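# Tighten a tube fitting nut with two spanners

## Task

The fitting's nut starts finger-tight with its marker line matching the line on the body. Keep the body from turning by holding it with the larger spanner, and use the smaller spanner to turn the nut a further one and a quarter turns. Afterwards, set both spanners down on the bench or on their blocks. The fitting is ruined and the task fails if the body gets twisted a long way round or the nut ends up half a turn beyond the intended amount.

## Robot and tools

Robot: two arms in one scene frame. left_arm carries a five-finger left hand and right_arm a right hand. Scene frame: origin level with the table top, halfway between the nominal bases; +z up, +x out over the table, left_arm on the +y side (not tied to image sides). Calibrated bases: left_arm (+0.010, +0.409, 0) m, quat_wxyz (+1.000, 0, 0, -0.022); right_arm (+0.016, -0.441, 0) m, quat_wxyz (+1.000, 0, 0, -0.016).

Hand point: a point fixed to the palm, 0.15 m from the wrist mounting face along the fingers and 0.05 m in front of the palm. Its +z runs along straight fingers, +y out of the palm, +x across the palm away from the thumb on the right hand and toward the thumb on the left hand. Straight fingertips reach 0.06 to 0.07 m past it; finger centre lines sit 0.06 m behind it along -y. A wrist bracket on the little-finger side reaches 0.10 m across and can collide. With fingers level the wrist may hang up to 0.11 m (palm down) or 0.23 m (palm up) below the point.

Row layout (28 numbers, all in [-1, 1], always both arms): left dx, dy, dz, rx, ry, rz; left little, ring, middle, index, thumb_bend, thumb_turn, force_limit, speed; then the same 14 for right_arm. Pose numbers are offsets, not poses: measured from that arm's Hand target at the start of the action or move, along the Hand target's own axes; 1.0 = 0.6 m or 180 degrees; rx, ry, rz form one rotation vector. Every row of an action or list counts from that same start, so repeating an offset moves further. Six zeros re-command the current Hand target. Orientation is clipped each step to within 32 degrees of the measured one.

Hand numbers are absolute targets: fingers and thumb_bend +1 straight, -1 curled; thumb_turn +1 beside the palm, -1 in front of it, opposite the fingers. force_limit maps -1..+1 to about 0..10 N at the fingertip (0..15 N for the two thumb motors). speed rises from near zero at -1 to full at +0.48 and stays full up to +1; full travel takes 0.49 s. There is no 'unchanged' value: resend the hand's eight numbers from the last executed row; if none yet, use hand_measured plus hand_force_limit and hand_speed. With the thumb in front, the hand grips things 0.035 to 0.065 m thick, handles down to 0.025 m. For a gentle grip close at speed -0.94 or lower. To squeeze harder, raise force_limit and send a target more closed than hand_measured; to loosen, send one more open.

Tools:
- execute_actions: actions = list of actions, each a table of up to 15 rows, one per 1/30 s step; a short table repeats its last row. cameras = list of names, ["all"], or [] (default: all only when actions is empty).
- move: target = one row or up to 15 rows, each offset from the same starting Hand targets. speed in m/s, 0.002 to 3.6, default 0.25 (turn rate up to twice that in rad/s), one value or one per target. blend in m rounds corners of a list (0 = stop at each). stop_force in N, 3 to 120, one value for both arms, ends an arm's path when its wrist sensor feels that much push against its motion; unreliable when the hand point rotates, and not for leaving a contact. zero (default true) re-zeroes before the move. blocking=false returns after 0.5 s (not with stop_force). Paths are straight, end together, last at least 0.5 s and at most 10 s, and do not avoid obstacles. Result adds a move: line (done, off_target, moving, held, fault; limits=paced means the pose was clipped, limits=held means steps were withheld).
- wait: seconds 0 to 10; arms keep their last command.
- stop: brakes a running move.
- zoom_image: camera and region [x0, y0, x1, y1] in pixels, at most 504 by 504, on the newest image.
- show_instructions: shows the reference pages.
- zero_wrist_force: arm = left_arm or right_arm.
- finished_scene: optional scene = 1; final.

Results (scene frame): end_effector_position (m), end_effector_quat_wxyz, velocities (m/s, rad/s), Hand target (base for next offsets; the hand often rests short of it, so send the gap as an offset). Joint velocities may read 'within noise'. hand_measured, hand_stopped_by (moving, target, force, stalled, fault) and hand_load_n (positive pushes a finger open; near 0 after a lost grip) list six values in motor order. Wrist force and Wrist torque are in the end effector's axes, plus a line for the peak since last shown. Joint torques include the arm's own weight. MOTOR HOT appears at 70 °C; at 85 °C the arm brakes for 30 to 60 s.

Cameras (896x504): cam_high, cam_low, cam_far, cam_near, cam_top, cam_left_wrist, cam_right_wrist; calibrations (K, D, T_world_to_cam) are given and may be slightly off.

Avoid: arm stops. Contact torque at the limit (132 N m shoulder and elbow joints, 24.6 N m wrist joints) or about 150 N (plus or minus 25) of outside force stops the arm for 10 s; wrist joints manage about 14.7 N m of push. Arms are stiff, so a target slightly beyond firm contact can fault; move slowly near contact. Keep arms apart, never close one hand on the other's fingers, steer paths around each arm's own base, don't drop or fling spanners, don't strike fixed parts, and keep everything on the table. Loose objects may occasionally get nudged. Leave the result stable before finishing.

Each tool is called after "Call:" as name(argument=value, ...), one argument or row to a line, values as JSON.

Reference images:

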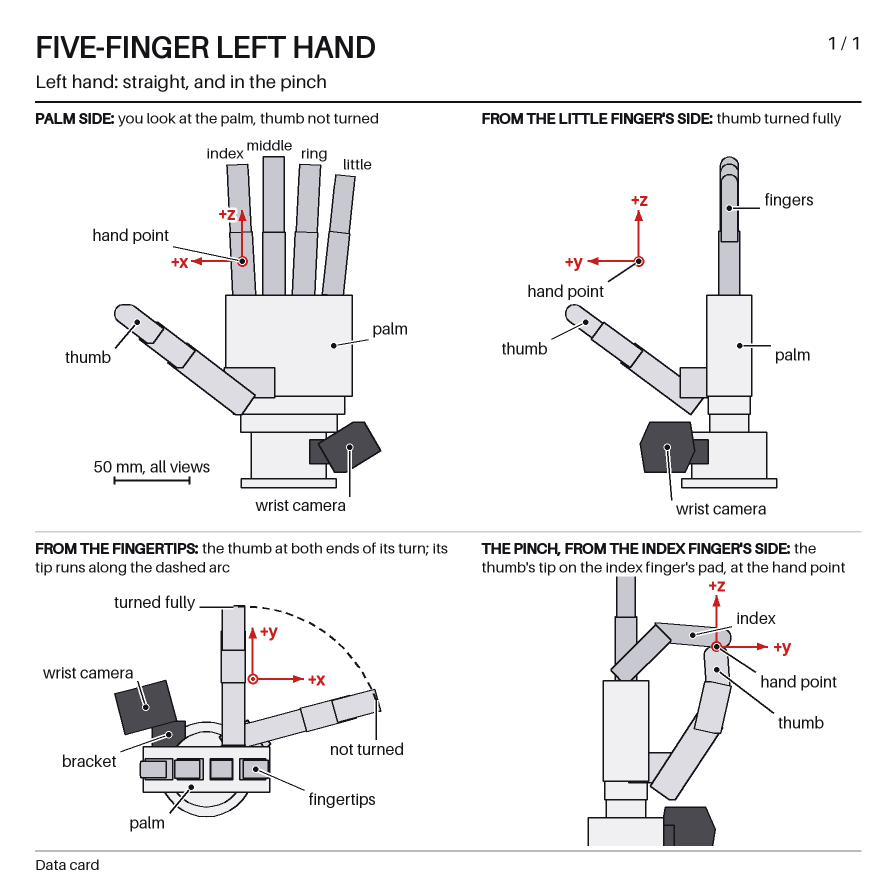

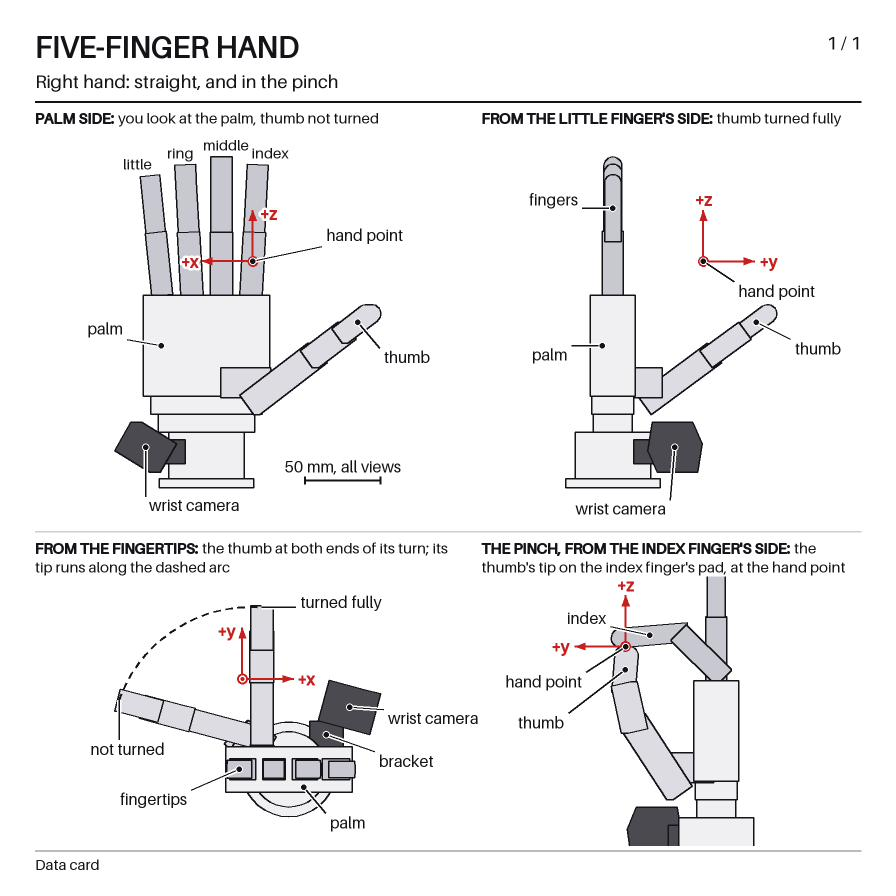

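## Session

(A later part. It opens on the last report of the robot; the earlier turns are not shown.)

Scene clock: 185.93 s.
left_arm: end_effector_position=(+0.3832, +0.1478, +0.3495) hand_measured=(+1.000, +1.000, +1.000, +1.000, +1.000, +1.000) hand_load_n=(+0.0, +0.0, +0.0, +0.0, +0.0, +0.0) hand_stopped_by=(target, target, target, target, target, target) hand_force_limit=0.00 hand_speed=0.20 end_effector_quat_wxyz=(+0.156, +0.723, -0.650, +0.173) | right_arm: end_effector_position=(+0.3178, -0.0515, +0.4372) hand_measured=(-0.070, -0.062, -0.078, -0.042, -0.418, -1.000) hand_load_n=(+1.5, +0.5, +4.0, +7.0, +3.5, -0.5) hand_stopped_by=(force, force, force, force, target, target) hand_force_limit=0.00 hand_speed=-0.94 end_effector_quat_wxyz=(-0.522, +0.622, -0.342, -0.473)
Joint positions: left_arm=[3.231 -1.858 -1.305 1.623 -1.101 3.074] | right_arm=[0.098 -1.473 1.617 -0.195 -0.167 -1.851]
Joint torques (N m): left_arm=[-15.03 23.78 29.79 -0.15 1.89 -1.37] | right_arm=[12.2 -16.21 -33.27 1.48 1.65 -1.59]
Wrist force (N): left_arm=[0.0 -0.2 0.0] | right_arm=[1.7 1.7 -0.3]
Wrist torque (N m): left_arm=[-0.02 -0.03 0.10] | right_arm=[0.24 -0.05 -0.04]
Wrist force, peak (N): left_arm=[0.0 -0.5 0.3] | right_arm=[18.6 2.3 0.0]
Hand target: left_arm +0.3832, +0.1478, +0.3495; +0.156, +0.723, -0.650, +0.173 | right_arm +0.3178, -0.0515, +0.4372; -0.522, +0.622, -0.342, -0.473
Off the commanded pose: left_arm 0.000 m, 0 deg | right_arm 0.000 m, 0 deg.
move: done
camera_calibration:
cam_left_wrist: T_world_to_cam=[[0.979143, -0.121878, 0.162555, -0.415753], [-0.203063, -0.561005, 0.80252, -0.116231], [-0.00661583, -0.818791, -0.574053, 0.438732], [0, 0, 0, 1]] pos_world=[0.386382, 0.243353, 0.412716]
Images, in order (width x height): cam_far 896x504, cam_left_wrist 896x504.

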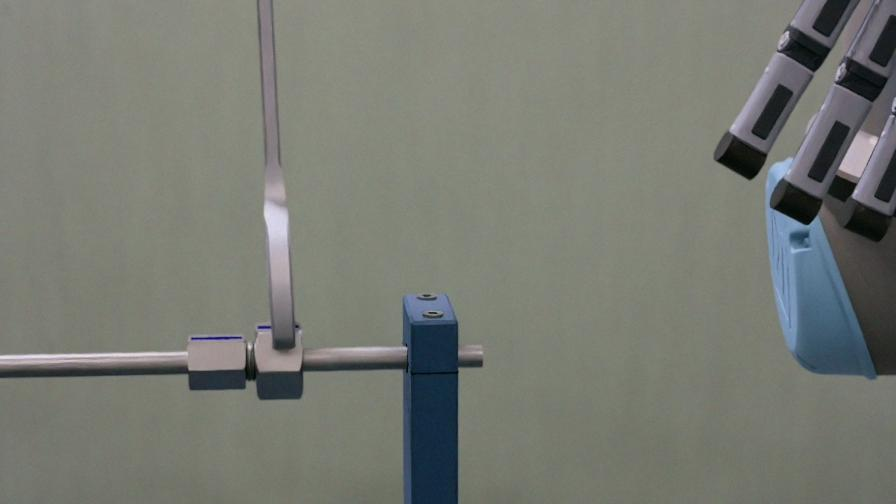

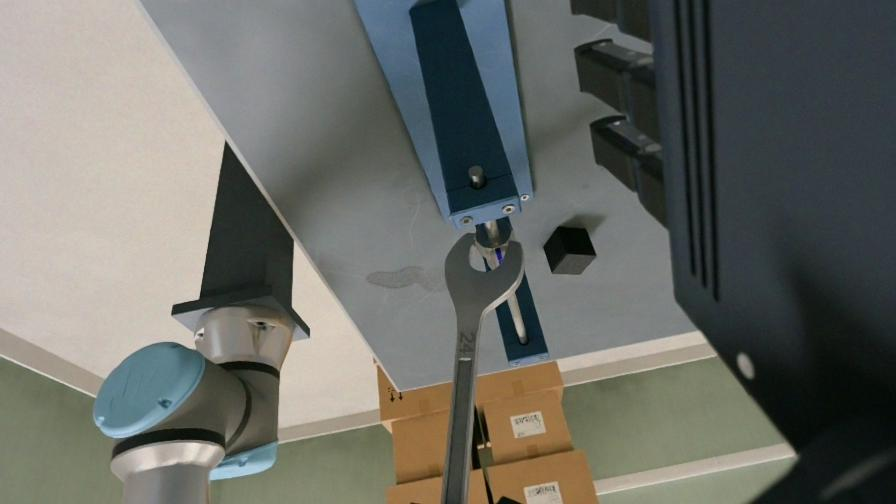

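Call:
move(
  target=[0,0,0,0,0,0,1,1,1,1,1,1,0,0.2,0.02132,-0.00367,-0.0012,0,0,0,-0.5,-0.5,-0.6,-0.55,-0.42,-1,0.0,-0.94],
  speed=0.03,
  stop_force=6,
  cameras=["cam_left_wrist","cam_far"],
)

Call:
zoom_image(
  camera="cam_left_wrist",
  region=[440, 215, 530, 305],
)

Call:
zoom_image(
  camera="cam_far",
  region=[240, 290, 320, 410],
)

Scene clock: 188.27 s.
left_arm: end_effector_position=(+0.3832, +0.1478, +0.3495) hand_measured=(+1.000, +1.000, +1.000, +1.000, +1.000, +1.000) hand_load_n=(+0.0, +0.0, +0.0, +0.0, +0.0, +0.0) hand_stopped_by=(target, target, target, target, target, target) hand_force_limit=0.00 hand_speed=0.20 end_effector_quat_wxyz=(+0.156, +0.723, -0.650, +0.173) | right_arm: end_effector_position=(+0.3226, -0.0510, +0.4286) hand_measured=(-0.070, -0.062, -0.078, -0.042, -0.418, -1.000) hand_load_n=(+1.5, +1.0, +4.0, +6.5, +2.0, +0.5) hand_stopped_by=(force, force, force, force, target, target) hand_force_limit=0.00 hand_speed=-0.94 end_effector_quat_wxyz=(-0.522, +0.622, -0.342, -0.473)
Joint positions: left_arm=[3.231 -1.858 -1.305 1.623 -1.101 3.074] | right_arm=[0.099 -1.458 1.623 -0.214 -0.167 -1.853]
Joint torques (N m): left_arm=[-14.52 20.9 28.79 0.21 1.46 -1.33] | right_arm=[-7.39 -37.9 -36.62 2.73 -1.24 1.38]
Wrist force (N): left_arm=[-0.2 -0.2 0.2] | right_arm=[12.3 1.1 -0.2]
Wrist torque (N m): left_arm=[-0.04 0.02 0.09] | right_arm=[0.18 -0.06 0.44]
Wrist force, peak (N): left_arm=[0.0 -0.4 0.2] | right_arm=[-14.9 0.2 0.0]
Hand target: left_arm +0.3832, +0.1478, +0.3495; +0.156, +0.723, -0.650, +0.173 | right_arm +0.3226, -0.0510, +0.4286; -0.522, +0.622, -0.342, -0.473 (not the last commanded pose)
Off the commanded pose: left_arm 0.000 m, 0 deg | right_arm 0.003 m, 0 deg.
move: contact (right_arm)
camera_calibration:
cam_left_wrist: T_world_to_cam=[[0.979143, -0.121878, 0.162555, -0.415753], [-0.203063, -0.561005, 0.80252, -0.116231], [-0.00661583, -0.818791, -0.574053, 0.438732], [0, 0, 0, 1]] pos_world=[0.386382, 0.243353, 0.412716]
Images, in order (width x height): cam_far 896x504, cam_left_wrist 896x504.

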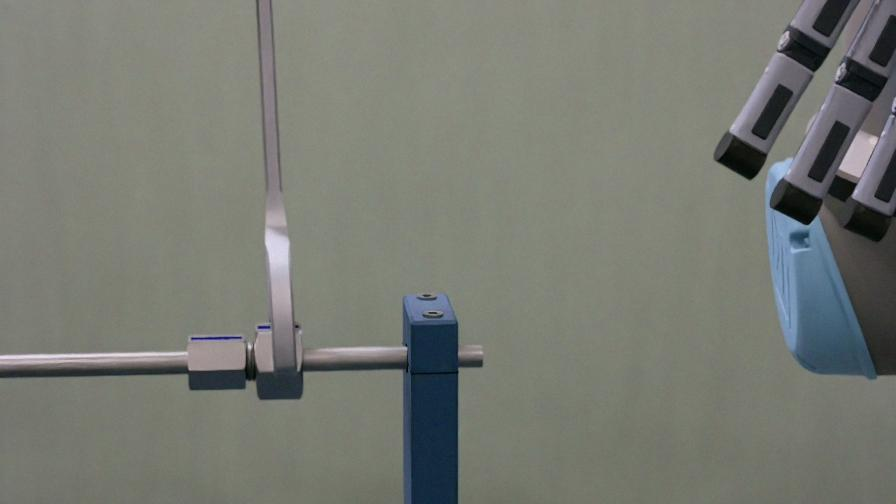

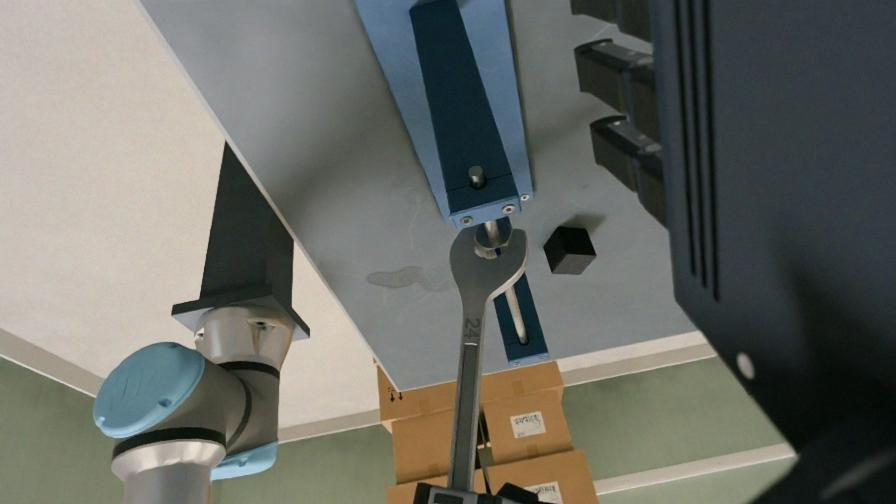

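Scaled by 5.600 from the camera's 896x504 image, which has a finer 1280x720 frame.

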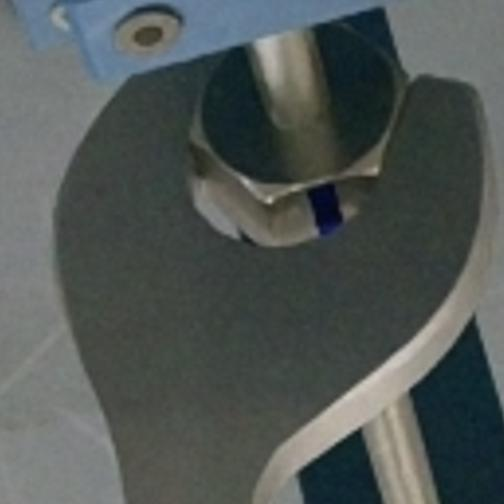

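Scaled by 4.200 from the camera's 896x504 image, which has a finer 1280x720 frame.

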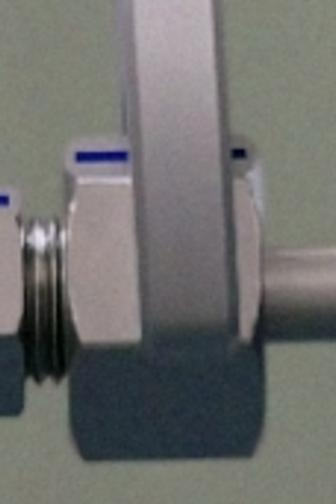

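Call:
move(
  target=[0,0,0,0,0,0,1,1,1,1,1,1,0,0.2,0.00597,-0.00742,-0.00115,0.00019,-0.00069,0.00551,-0.5,-0.5,-0.6,-0.55,-0.42,-1,0.0,-0.94],
  speed=0.015,
  stop_force=12,
  cameras=["cam_left_wrist","cam_far"],
)

Call:
zoom_image(
  camera="cam_left_wrist",
  region=[440, 215, 530, 305],
)

Call:
zoom_image(
  camera="cam_far",
  region=[240, 290, 320, 410],
)

Scene clock: 191.27 s.
left_arm: end_effector_position=(+0.3832, +0.1478, +0.3495) hand_measured=(+1.000, +1.000, +1.000, +1.000, +1.000, +1.000) hand_load_n=(+0.0, +0.0, +0.0, -0.5, +0.0, +0.0) hand_stopped_by=(target, target, target, target, target, target) hand_force_limit=0.00 hand_speed=0.20 end_effector_quat_wxyz=(+0.156, +0.723, -0.650, +0.173) | right_arm: end_effector_position=(+0.3232, -0.0510, +0.4285) hand_measured=(-0.070, -0.062, -0.078, -0.042, -0.418, -1.000) hand_load_n=(+1.5, +0.5, +4.5, +7.0, +2.0, +1.5) hand_stopped_by=(force, force, force, force, target, target) hand_force_limit=0.00 hand_speed=-0.94 end_effector_quat_wxyz=(-0.521, +0.622, -0.343, -0.473)
Joint positions: left_arm=[3.231 -1.858 -1.305 1.623 -1.101 3.074] | right_arm=[0.099 -1.457 1.621 -0.214 -0.167 -1.852]
Joint torques (N m): left_arm=[-15.15 22.53 29.65 -0.07 1.13 -1.22] | right_arm=[-4.3 -33.38 -10 -0.74 0.04 -1.88]
Wrist force (N): left_arm=[-0.3 -0.3 0.1] | right_arm=[2.4 2.4 0.0]
Wrist torque (N m): left_arm=[-0.05 0.03 0.09] | right_arm=[0.29 -0.09 0.15]
Wrist force, peak (N): left_arm=[-0.3 -0.3 0.1] | right_arm=[13.1 1.7 0.0]
Hand target: left_arm +0.3832, +0.1478, +0.3495; +0.156, +0.723, -0.650, +0.173 | right_arm +0.3232, -0.0510, +0.4285; -0.521, +0.622, -0.343, -0.473 (not the last commanded pose)
Off the commanded pose: left_arm 0.000 m, 0 deg | right_arm 0.005 m, 1 deg.
move: contact (right_arm)
camera_calibration:
cam_left_wrist: T_world_to_cam=[[0.979143, -0.121878, 0.162555, -0.415753], [-0.203063, -0.561005, 0.80252, -0.116231], [-0.00661583, -0.818791, -0.574053, 0.438732], [0, 0, 0, 1]] pos_world=[0.386382, 0.243353, 0.412716]
Images, in order (width x height): cam_far 896x504, cam_left_wrist 896x504.

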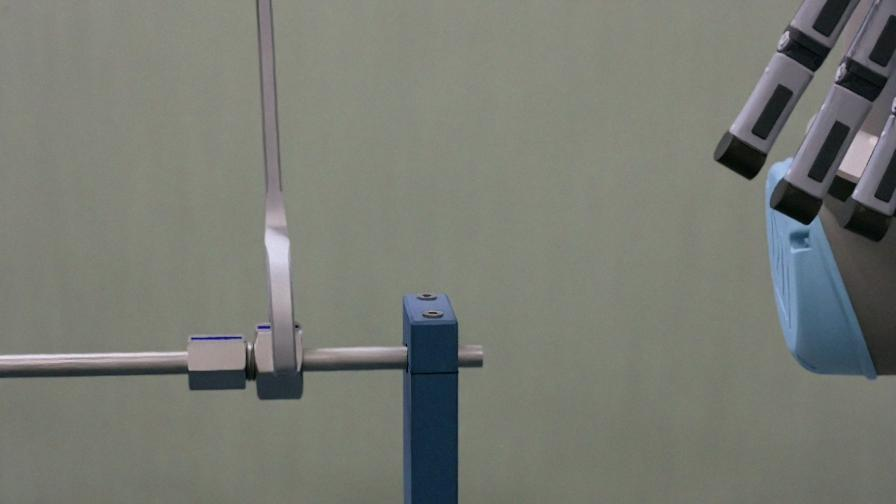

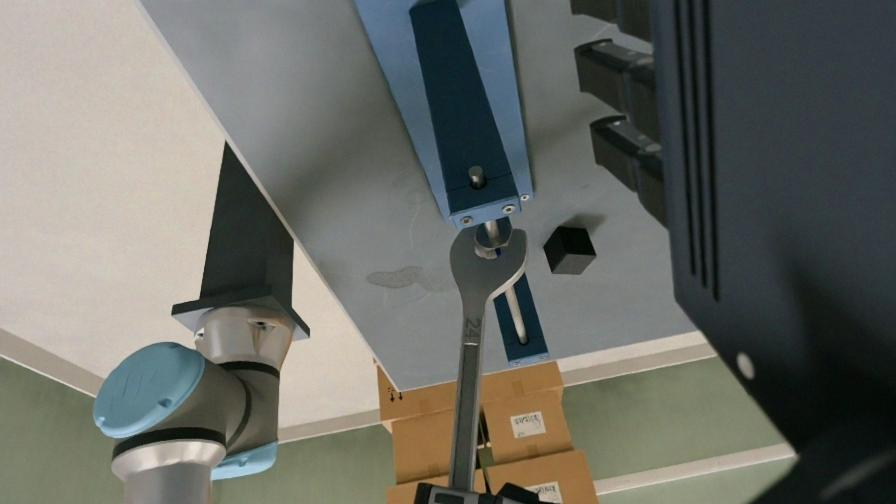

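Scaled by 5.600 from the camera's 896x504 image, which has a finer 1280x720 frame.

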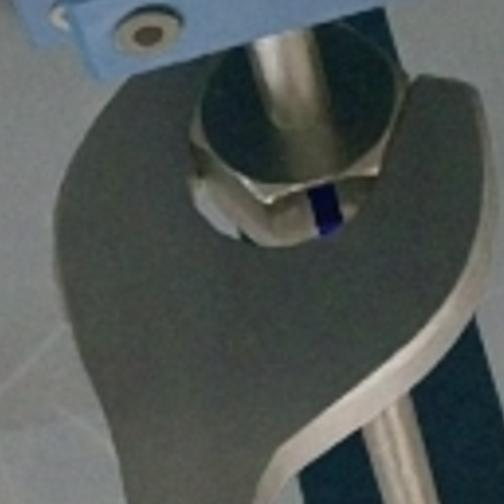

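Scaled by 4.200 from the camera's 896x504 image, which has a finer 1280x720 frame.

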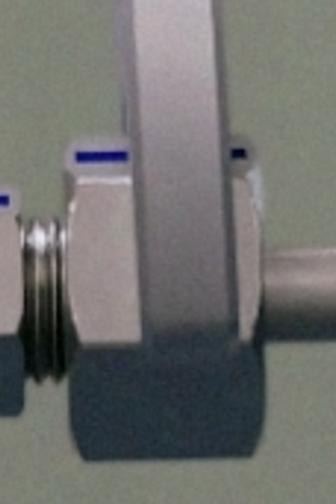

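Call:
move(
  target=[0,0,0,0,0,0,1,1,1,1,1,1,0,0.2,0.0057,-0.0067,-0.0011,0.00016,-0.00058,0.0046,-0.5,-0.5,-0.6,-0.55,-0.42,-1,0.0,-0.94],
  speed=0.015,
  stop_force=10,
)

Scene clock: 192.83 s.
left_arm: end_effector_position=(+0.3832, +0.1478, +0.3495) hand_measured=(+1.000, +1.000, +1.000, +1.000, +1.000, +1.000) hand_load_n=(+0.0, +0.0, +0.0, +0.0, +0.0, +0.0) hand_stopped_by=(target, target, target, target, target, target) hand_force_limit=0.00 hand_speed=0.20 end_effector_quat_wxyz=(+0.156, +0.723, -0.650, +0.173) | right_arm: end_effector_position=(+0.3235, -0.0509, +0.4282) hand_measured=(-0.070, -0.062, -0.078, -0.042, -0.418, -1.000) hand_load_n=(+1.5, +0.5, +4.5, +7.0, +2.5, +3.0) hand_stopped_by=(force, force, force, force, target, target) hand_force_limit=0.00 hand_speed=-0.94 end_effector_quat_wxyz=(-0.521, +0.621, -0.343, -0.474)
Joint positions: left_arm=[3.231 -1.858 -1.305 1.623 -1.101 3.074] | right_arm=[0.099 -1.455 1.621 -0.213 -0.167 -1.852]
Joint torques (N m): left_arm=[-15.33 22.55 29.02 -0.06 1.18 -1.34] | right_arm=[-1.25 -31.36 -8.42 -1.17 0.92 -1.99]
Wrist force (N): left_arm=[0.2 -0.2 0.2] | right_arm=[-3.8 1.0 -0.2]
Wrist torque (N m): left_arm=[-0.05 -0.04 0.11] | right_arm=[0.25 -0.12 -0.11]
Wrist force, peak (N): left_arm=[-0.4 -0.1 0.4] | right_arm=[-16.0 2.0 0.2]
Hand target: left_arm +0.3832, +0.1478, +0.3495; +0.156, +0.723, -0.650, +0.173 | right_arm +0.3235, -0.0509, +0.4282; -0.521, +0.621, -0.343, -0.474 (not the last commanded pose)
Off the commanded pose: left_arm 0.000 m, 0 deg | right_arm 0.005 m, 1 deg.
move: contact (right_arm)

Call:
move(
  target=[0,0,0,0,0,0,1,1,1,1,1,1,0,0.2,0.00574,-0.00098,-0.0003,0,0,0,-0.5,-0.5,-0.6,-0.55,-0.42,-1,0.0,-0.94],
  speed=0.01,
  stop_force=20,
  cameras=["cam_left_wrist","cam_far"],
)

Call:
zoom_image(
  camera="cam_left_wrist",
  region=[440, 215, 530, 305],
)

Call:
zoom_image(
  camera="cam_far",
  region=[240, 290, 320, 410],
)

Scene clock: 195.80 s.
left_arm: end_effector_position=(+0.3832, +0.1478, +0.3495) hand_measured=(+1.000, +1.000, +1.000, +1.000, +1.000, +1.000) hand_load_n=(-0.5, +0.0, +0.0, +0.0, +0.0, +0.0) hand_stopped_by=(target, target, target, target, target, target) hand_force_limit=0.00 hand_speed=0.20 end_effector_quat_wxyz=(+0.156, +0.723, -0.650, +0.173) | right_arm: end_effector_position=(+0.3252, -0.0508, +0.4252) hand_measured=(-0.070, -0.062, -0.078, -0.042, -0.420, -1.000) hand_load_n=(+2.0, +1.0, +5.5, +3.5, +1.5, +6.0) hand_stopped_by=(force, force, force, force, target, target) hand_force_limit=0.00 hand_speed=-0.94 end_effector_quat_wxyz=(-0.521, +0.621, -0.343, -0.474)
Joint positions: left_arm=[3.231 -1.858 -1.305 1.623 -1.101 3.074] | right_arm=[0.099 -1.45 1.623 -0.22 -0.167 -1.852]
Joint torques (N m): left_arm=[-15.4 22.97 27.57 -0.05 0.9 -1.36] | right_arm=[6.37 -17.09 -8.79 -0.64 2.16 -0.91]
Wrist force (N): left_arm=[-0.2 -0.1 0.2] | right_arm=[-23.8 2.2 0.9]
Wrist torque (N m): left_arm=[-0.02 0.01 0.09] | right_arm=[0.31 -0.32 -0.59]
Wrist force, peak (N): left_arm=[-0.2 -0.2 0.3] | right_arm=[-25.4 2.4 1.0]
Hand target: left_arm +0.3832, +0.1478, +0.3495; +0.156, +0.723, -0.650, +0.173 | right_arm +0.3251, -0.0508, +0.4253; -0.521, +0.621, -0.343, -0.474
Off the commanded pose: left_arm 0.000 m, 0 deg | right_arm 0.000 m, 0 deg.
move: contact (right_arm)
camera_calibration:
cam_left_wrist: T_world_to_cam=[[0.979143, -0.121878, 0.162555, -0.415753], [-0.203063, -0.561005, 0.80252, -0.116231], [-0.00661583, -0.818791, -0.574053, 0.438732], [0, 0, 0, 1]] pos_world=[0.386382, 0.243353, 0.412716]
Images, in order (width x height): cam_far 896x504, cam_left_wrist 896x504.

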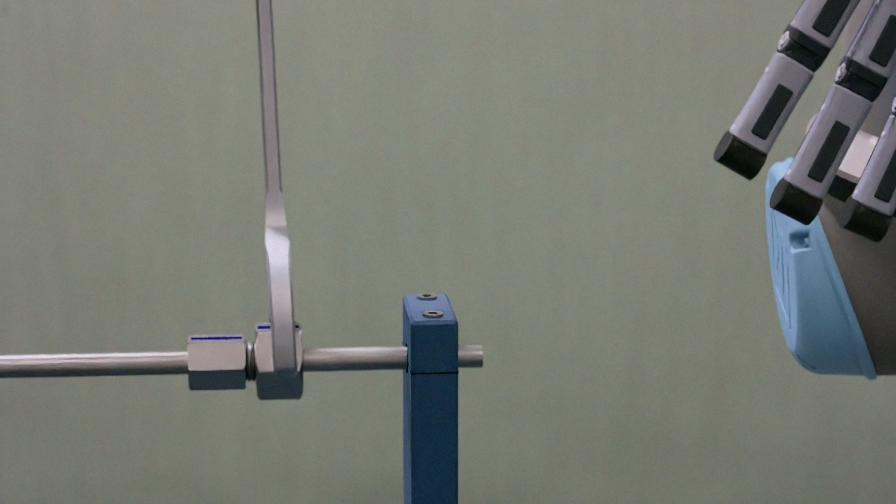

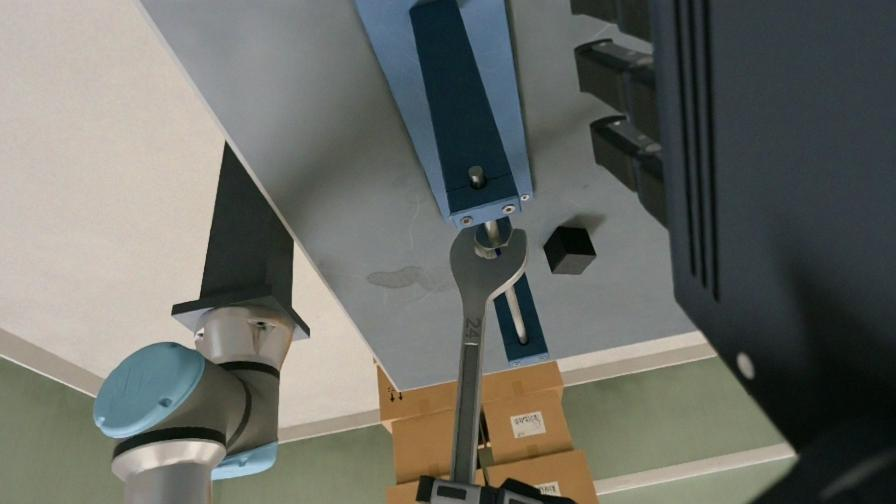

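Scaled by 5.600 from the camera's 896x504 image, which has a finer 1280x720 frame.

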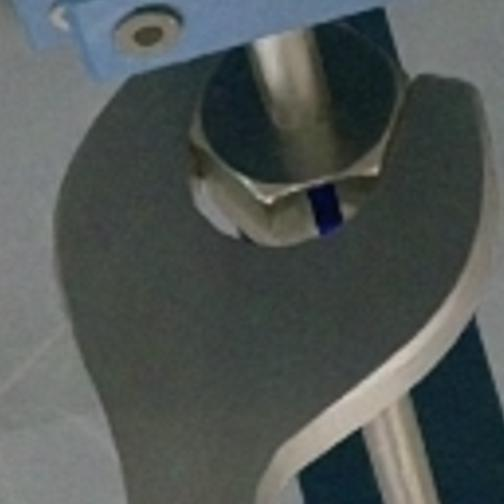

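Scaled by 4.200 from the camera's 896x504 image, which has a finer 1280x720 frame.

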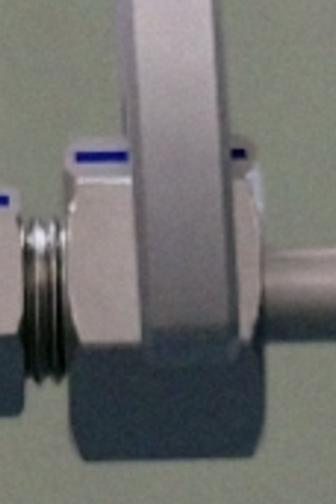

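Call:
move(
  target=[-0.425,-0.3092,-0.0303,0.0243,-0.1487,-0.1011,0,0,0,0,1,-1,0,0.0,-0.0013,0.0002,0.0001,0,0,0,-0.5,-0.5,-0.6,-0.55,-0.42,-1,0.0,-0.94],
  speed=0.3,
  cameras=["cam_left_wrist","cam_high"],
)

Call:
zoom_image(
  camera="cam_high",
  region=[350, 40, 460, 160],
)

Scene clock: 204.27 s.
left_arm: end_effector_position=(+0.5427, +0.4015, +0.2498) hand_measured=(+0.000, +0.000, +0.000, +0.000, +1.000, -1.000) hand_load_n=(+0.0, +0.5, +0.0, +0.0, +0.0, +0.0) hand_stopped_by=(target, target, target, target, target, target) hand_force_limit=0.00 hand_speed=0.00 end_effector_quat_wxyz=(+0.000, +0.842, -0.540, +0.000) | right_arm: end_effector_position=(+0.3248, -0.0508, +0.4260) hand_measured=(-0.070, -0.062, -0.078, -0.042, -0.420, -1.000) hand_load_n=(+2.5, +1.0, +5.5, +3.0, +2.0, +4.0) hand_stopped_by=(force, force, force, force, target, target) hand_force_limit=0.00 hand_speed=-0.94 end_effector_quat_wxyz=(-0.521, +0.621, -0.343, -0.474)
Joint positions: left_arm=[3.498 -2.256 -0.864 1.549 -1.571 3.025] | right_arm=[0.099 -1.451 1.622 -0.219 -0.167 -1.852]
Joint torques (N m): left_arm=[12.88 37.23 30.81 -4.73 -2.31 -1.2] | right_arm=[-8.96 -36.11 -34.89 2.21 1.21 1.38]
Wrist force (N): left_arm=[0.1 -0.2 0.7] | right_arm=[7.3 3.1 0.8]
Wrist torque (N m): left_arm=[-0.07 0.02 0.15] | right_arm=[0.38 -0.17 0.25]
Wrist force, peak (N): left_arm=[-0.5 -1.7 1.0] | right_arm=[-24.0 2.0 1.2]
Hand target: left_arm +0.5427, +0.4015, +0.2498; +0.000, +0.842, -0.540, +0.000 | right_arm +0.3248, -0.0508, +0.4260; -0.521, +0.621, -0.343, -0.474
Off the commanded pose: left_arm 0.000 m, 0 deg | right_arm 0.000 m, 0 deg.
move: done
camera_calibration:
cam_left_wrist: T_world_to_cam=[[0.987649, 0.1507, 0.042889, -0.609042], [0.112997, -0.87469, 0.471327, 0.17567], [0.108543, -0.460659, -0.880915, 0.460746], [0, 0, 0, 1]] pos_world=[0.531658, 0.457686, 0.349202]
Images, in order (width x height): cam_high 896x504, cam_left_wrist 896x504.

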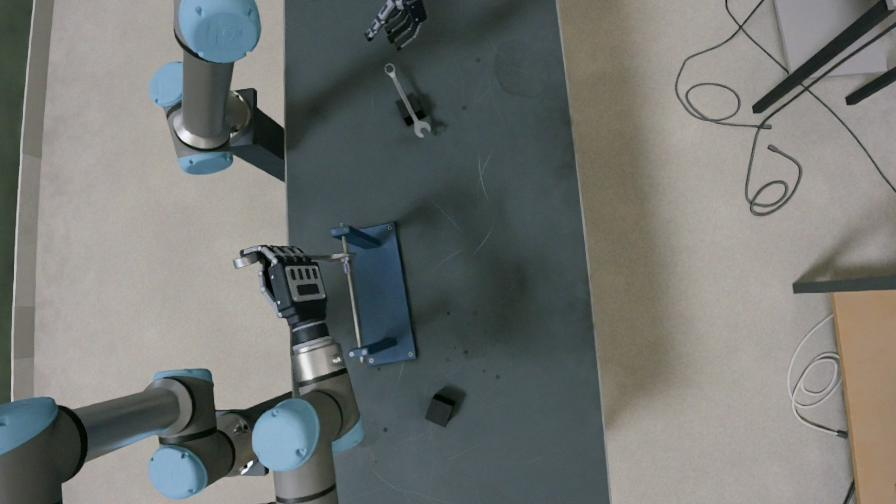

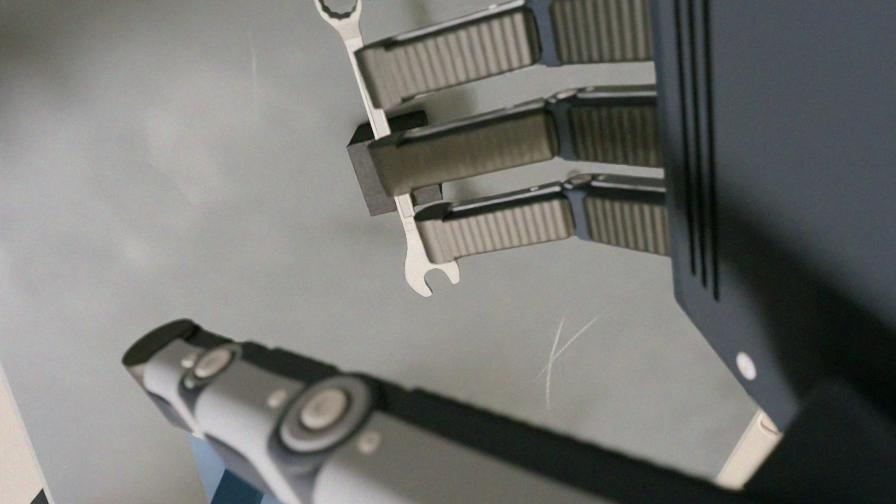

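Scaled by 4.200 from the camera's 896x504 image, which has a finer 1280x720 frame.

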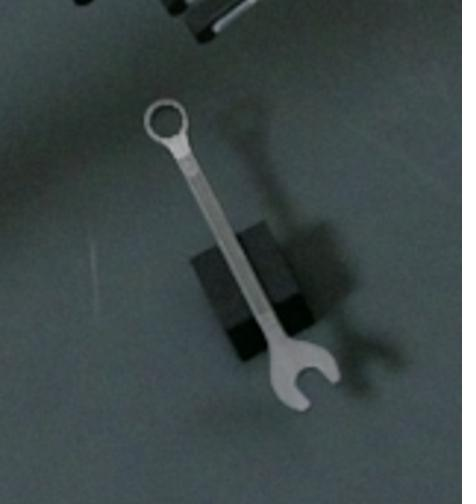

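Call:
zoom_image(
  camera="cam_left_wrist",
  region=[300, 0, 480, 310],
)

Scaled by 1.626 from the camera's 896x504 image, which has a finer 1280x720 frame.

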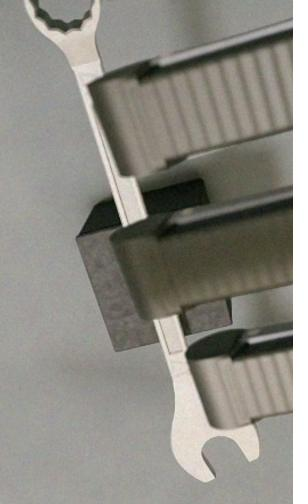

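Call:
move(
  target=[0.0057,0,0.33,0,0,0.00917,0,0,0,0,1,-1,0,0.0,0,0,0,0,0,0,-0.5,-0.5,-0.6,-0.55,-0.42,-1,0.0,-0.94],
  speed=0.2,
  cameras=["cam_left_wrist","cam_high","cam_low"],
)

Call:
zoom_image(
  camera="cam_left_wrist",
  region=[180, 0, 620, 400],
)

Call:
zoom_image(
  camera="cam_high",
  region=[350, 40, 460, 160],
)

Scene clock: 209.67 s.
left_arm: end_effector_position=(+0.5440, +0.3984, +0.0519) hand_measured=(+0.000, +0.000, +0.000, +0.000, +1.000, -1.000) hand_load_n=(+0.0, +0.0, +0.0, +0.0, +0.0, +0.0) hand_stopped_by=(target, target, target, target, target, target) hand_force_limit=0.00 hand_speed=0.00 end_effector_quat_wxyz=(+0.000, +0.834, -0.552, +0.000) | right_arm: end_effector_position=(+0.3248, -0.0508, +0.4260) hand_measured=(-0.070, -0.062, -0.078, -0.042, -0.420, -1.000) hand_load_n=(+2.5, +1.5, +5.5, +3.5, +2.0, +3.5) hand_stopped_by=(force, force, force, force, target, target) hand_force_limit=0.00 hand_speed=-0.94 end_effector_quat_wxyz=(-0.521, +0.621, -0.343, -0.474)
Joint positions: left_arm=[3.49 -2.369 -1.185 1.983 -1.571 3.045] | right_arm=[0.099 -1.451 1.622 -0.219 -0.167 -1.852]
Joint torques (N m): left_arm=[-15.62 40.14 7.57 0.25 2.48 1.29] | right_arm=[1.89 -36.15 -35.75 2.28 1.11 1.69]
Wrist force (N): left_arm=[0.3 -0.3 0.6] | right_arm=[7.8 3.3 0.9]
Wrist torque (N m): left_arm=[-0.08 -0.02 0.09] | right_arm=[0.40 -0.18 0.27]
Wrist force, peak (N): left_arm=[0.3 -0.2 1.8] | right_arm=[8.2 3.2 1.0]
Hand target: left_arm +0.5440, +0.3984, +0.0518; +0.000, +0.834, -0.552, +0.000 | right_arm +0.3248, -0.0508, +0.4260; -0.521, +0.621, -0.343, -0.474
Off the commanded pose: left_arm 0.000 m, 0 deg | right_arm 0.000 m, 0 deg.
move: done
camera_calibration:
cam_left_wrist: T_world_to_cam=[[0.991577, 0.122206, 0.0429148, -0.592208], [0.0877518, -0.877552, 0.471382, 0.281006], [0.0952656, -0.463646, -0.880884, 0.293283], [0, 0, 0, 1]] pos_world=[0.534621, 0.454948, 0.151302]
Images, in order (width x height): cam_high 896x504, cam_low 896x504, cam_left_wrist 896x504.

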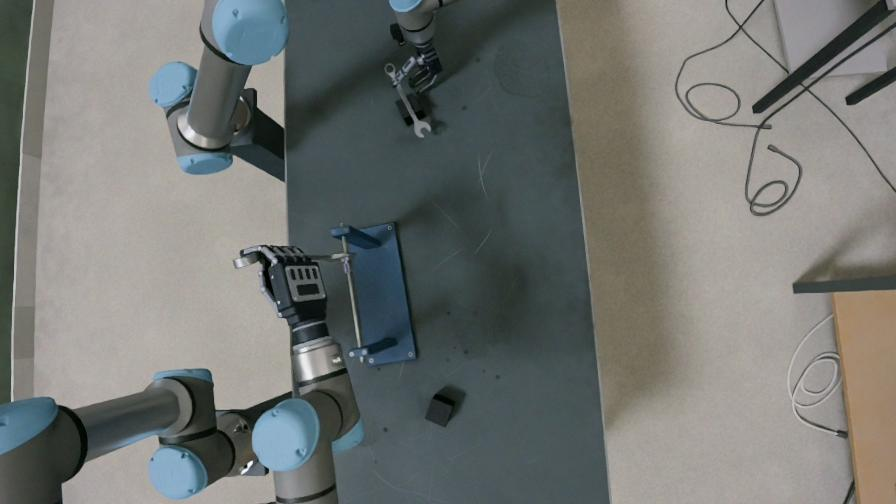

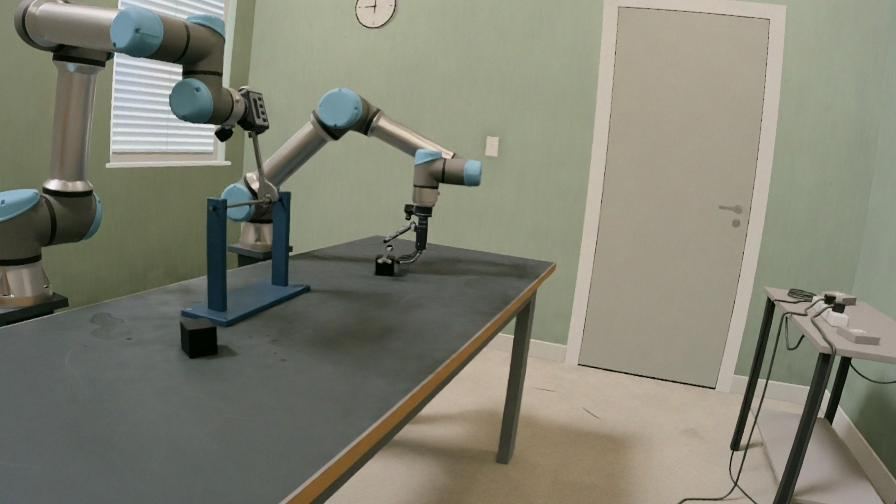

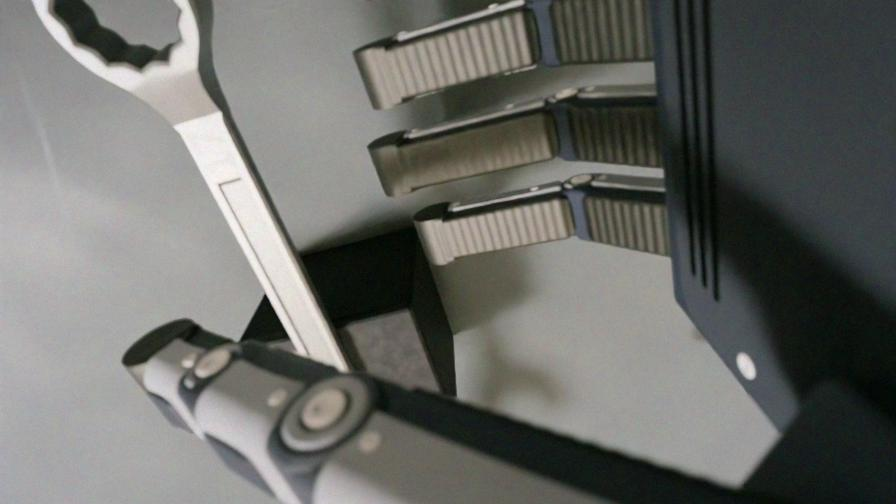

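Scaled by 1.145 from the camera's 896x504 image, which has a finer 1280x720 frame.

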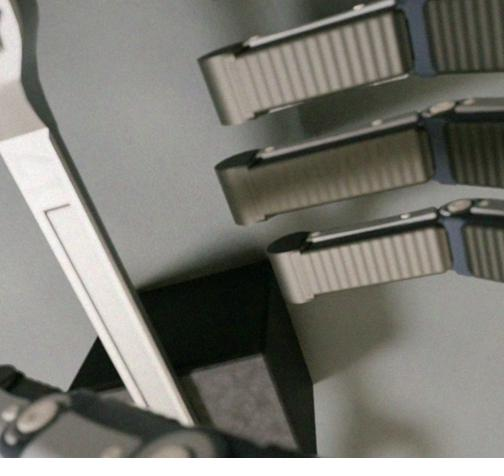

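Scaled by 4.200 from the camera's 896x504 image, which has a finer 1280x720 frame.

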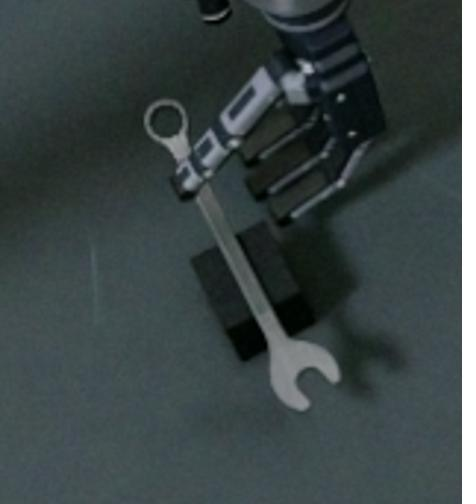

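Call:
move(
  target=[0,0.1,0,0,0,0,0,0,0,0,1,-1,0,0.0,0,0,0,0,0,0,-0.5,-0.5,-0.6,-0.55,-0.42,-1,0.0,-0.94],
  speed=0.08,
  stop_force=3,
  cameras=["cam_left_wrist","cam_high","cam_low"],
)

Call:
zoom_image(
  camera="cam_low",
  region=[350, 190, 470, 290],
)

Call:
zoom_image(
  camera="cam_high",
  region=[350, 40, 460, 160],
)

Scene clock: 213.17 s.
left_arm: end_effector_position=(+0.4888, +0.3750, +0.0519) hand_measured=(+0.000, +0.000, +0.000, +0.000, +1.000, -1.000) hand_load_n=(+0.0, +0.5, +0.0, +0.0, +0.0, +0.0) hand_stopped_by=(target, target, target, target, target, target) hand_force_limit=0.00 hand_speed=0.00 end_effector_quat_wxyz=(+0.000, +0.834, -0.552, +0.000) | right_arm: end_effector_position=(+0.3248, -0.0508, +0.4260) hand_measured=(-0.070, -0.062, -0.078, -0.042, -0.420, -1.000) hand_load_n=(+2.5, +1.0, +5.5, +3.5, +2.0, +4.0) hand_stopped_by=(force, force, force, force, target, target) hand_force_limit=0.00 hand_speed=-0.94 end_effector_quat_wxyz=(-0.521, +0.621, -0.343, -0.474)
Joint positions: left_arm=[3.478 -2.242 -1.415 2.086 -1.571 3.034] | right_arm=[0.099 -1.451 1.622 -0.219 -0.167 -1.852]
Joint torques (N m): left_arm=[-15.37 55.39 6.36 -0.02 2.48 -1.35] | right_arm=[10.07 -35.66 -36.22 2.24 0.87 1.72]
Wrist force (N): left_arm=[0.2 -0.3 0.5] | right_arm=[7.6 3.0 0.8]
Wrist torque (N m): left_arm=[-0.08 0.00 0.17] | right_arm=[0.37 -0.20 0.26]
Wrist force, peak (N): left_arm=[0.1 -1.0 1.0] | right_arm=[8.2 3.2 0.9]
Hand target: left_arm +0.4888, +0.3750, +0.0519; +0.000, +0.834, -0.552, +0.000 | right_arm +0.3248, -0.0508, +0.4260; -0.521, +0.621, -0.343, -0.474
Off the commanded pose: left_arm 0.000 m, 0 deg | right_arm 0.000 m, 0 deg.
move: done
camera_calibration:
cam_left_wrist: T_world_to_cam=[[0.991577, 0.122206, 0.0429148, -0.534498], [0.0877518, -0.877552, 0.471382, 0.265283], [0.0952656, -0.463646, -0.880884, 0.287568], [0, 0, 0, 1]] pos_world=[0.479321, 0.431448, 0.151202]
Images, in order (width x height): cam_high 896x504, cam_low 896x504, cam_left_wrist 896x504.

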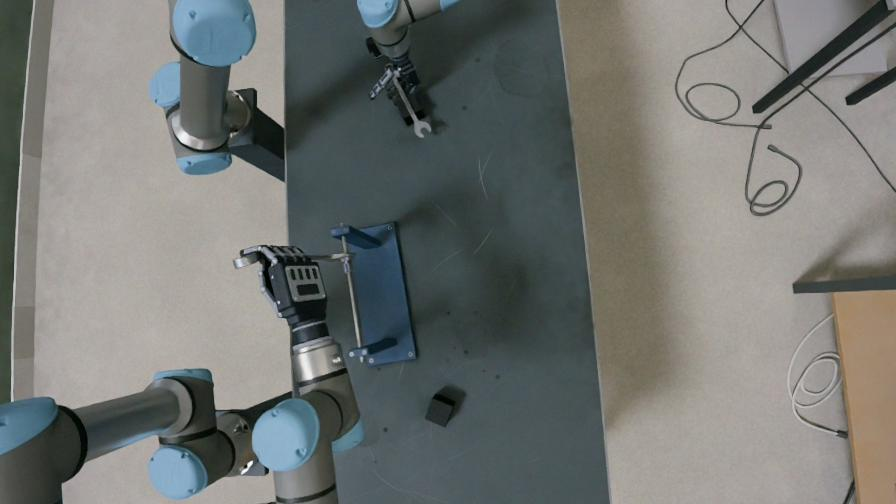

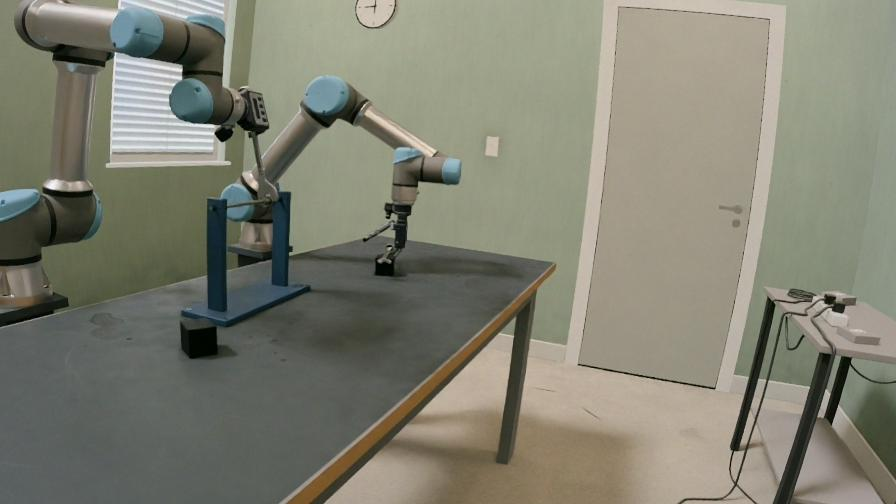

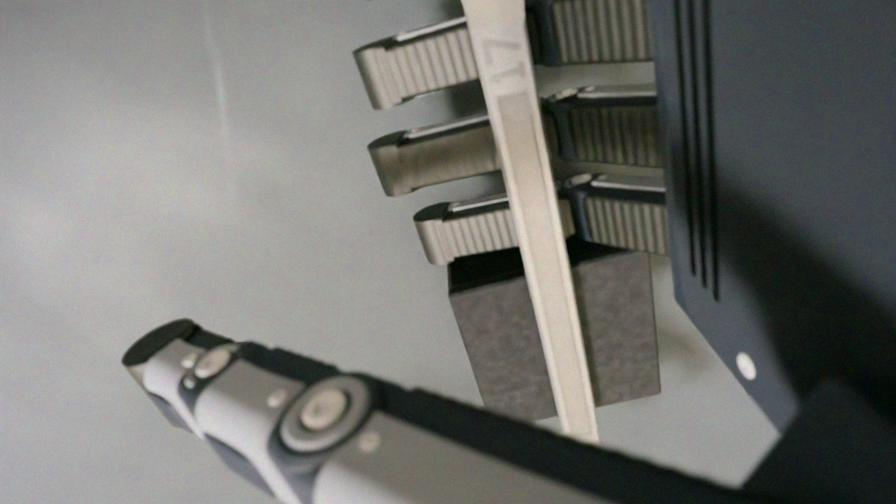

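Scaled by 4.200 from the camera's 896x504 image, which has a finer 1280x720 frame.

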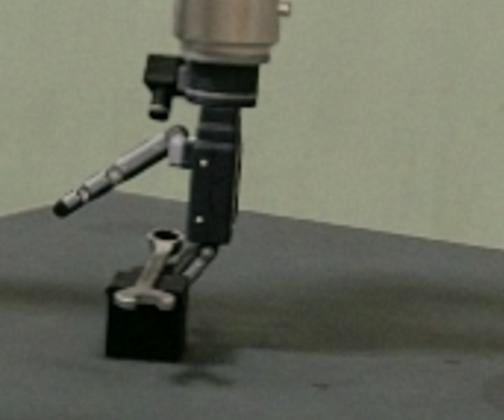

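Scaled by 4.200 from the camera's 896x504 image, which has a finer 1280x720 frame.

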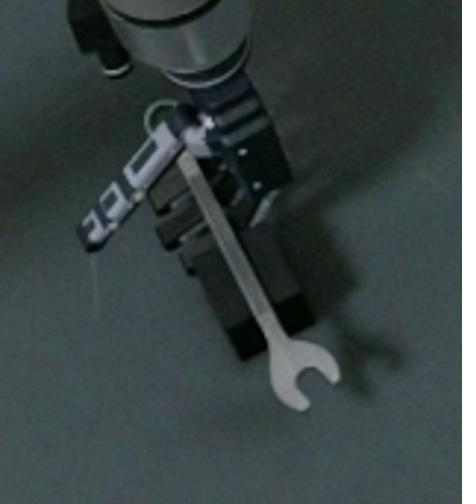

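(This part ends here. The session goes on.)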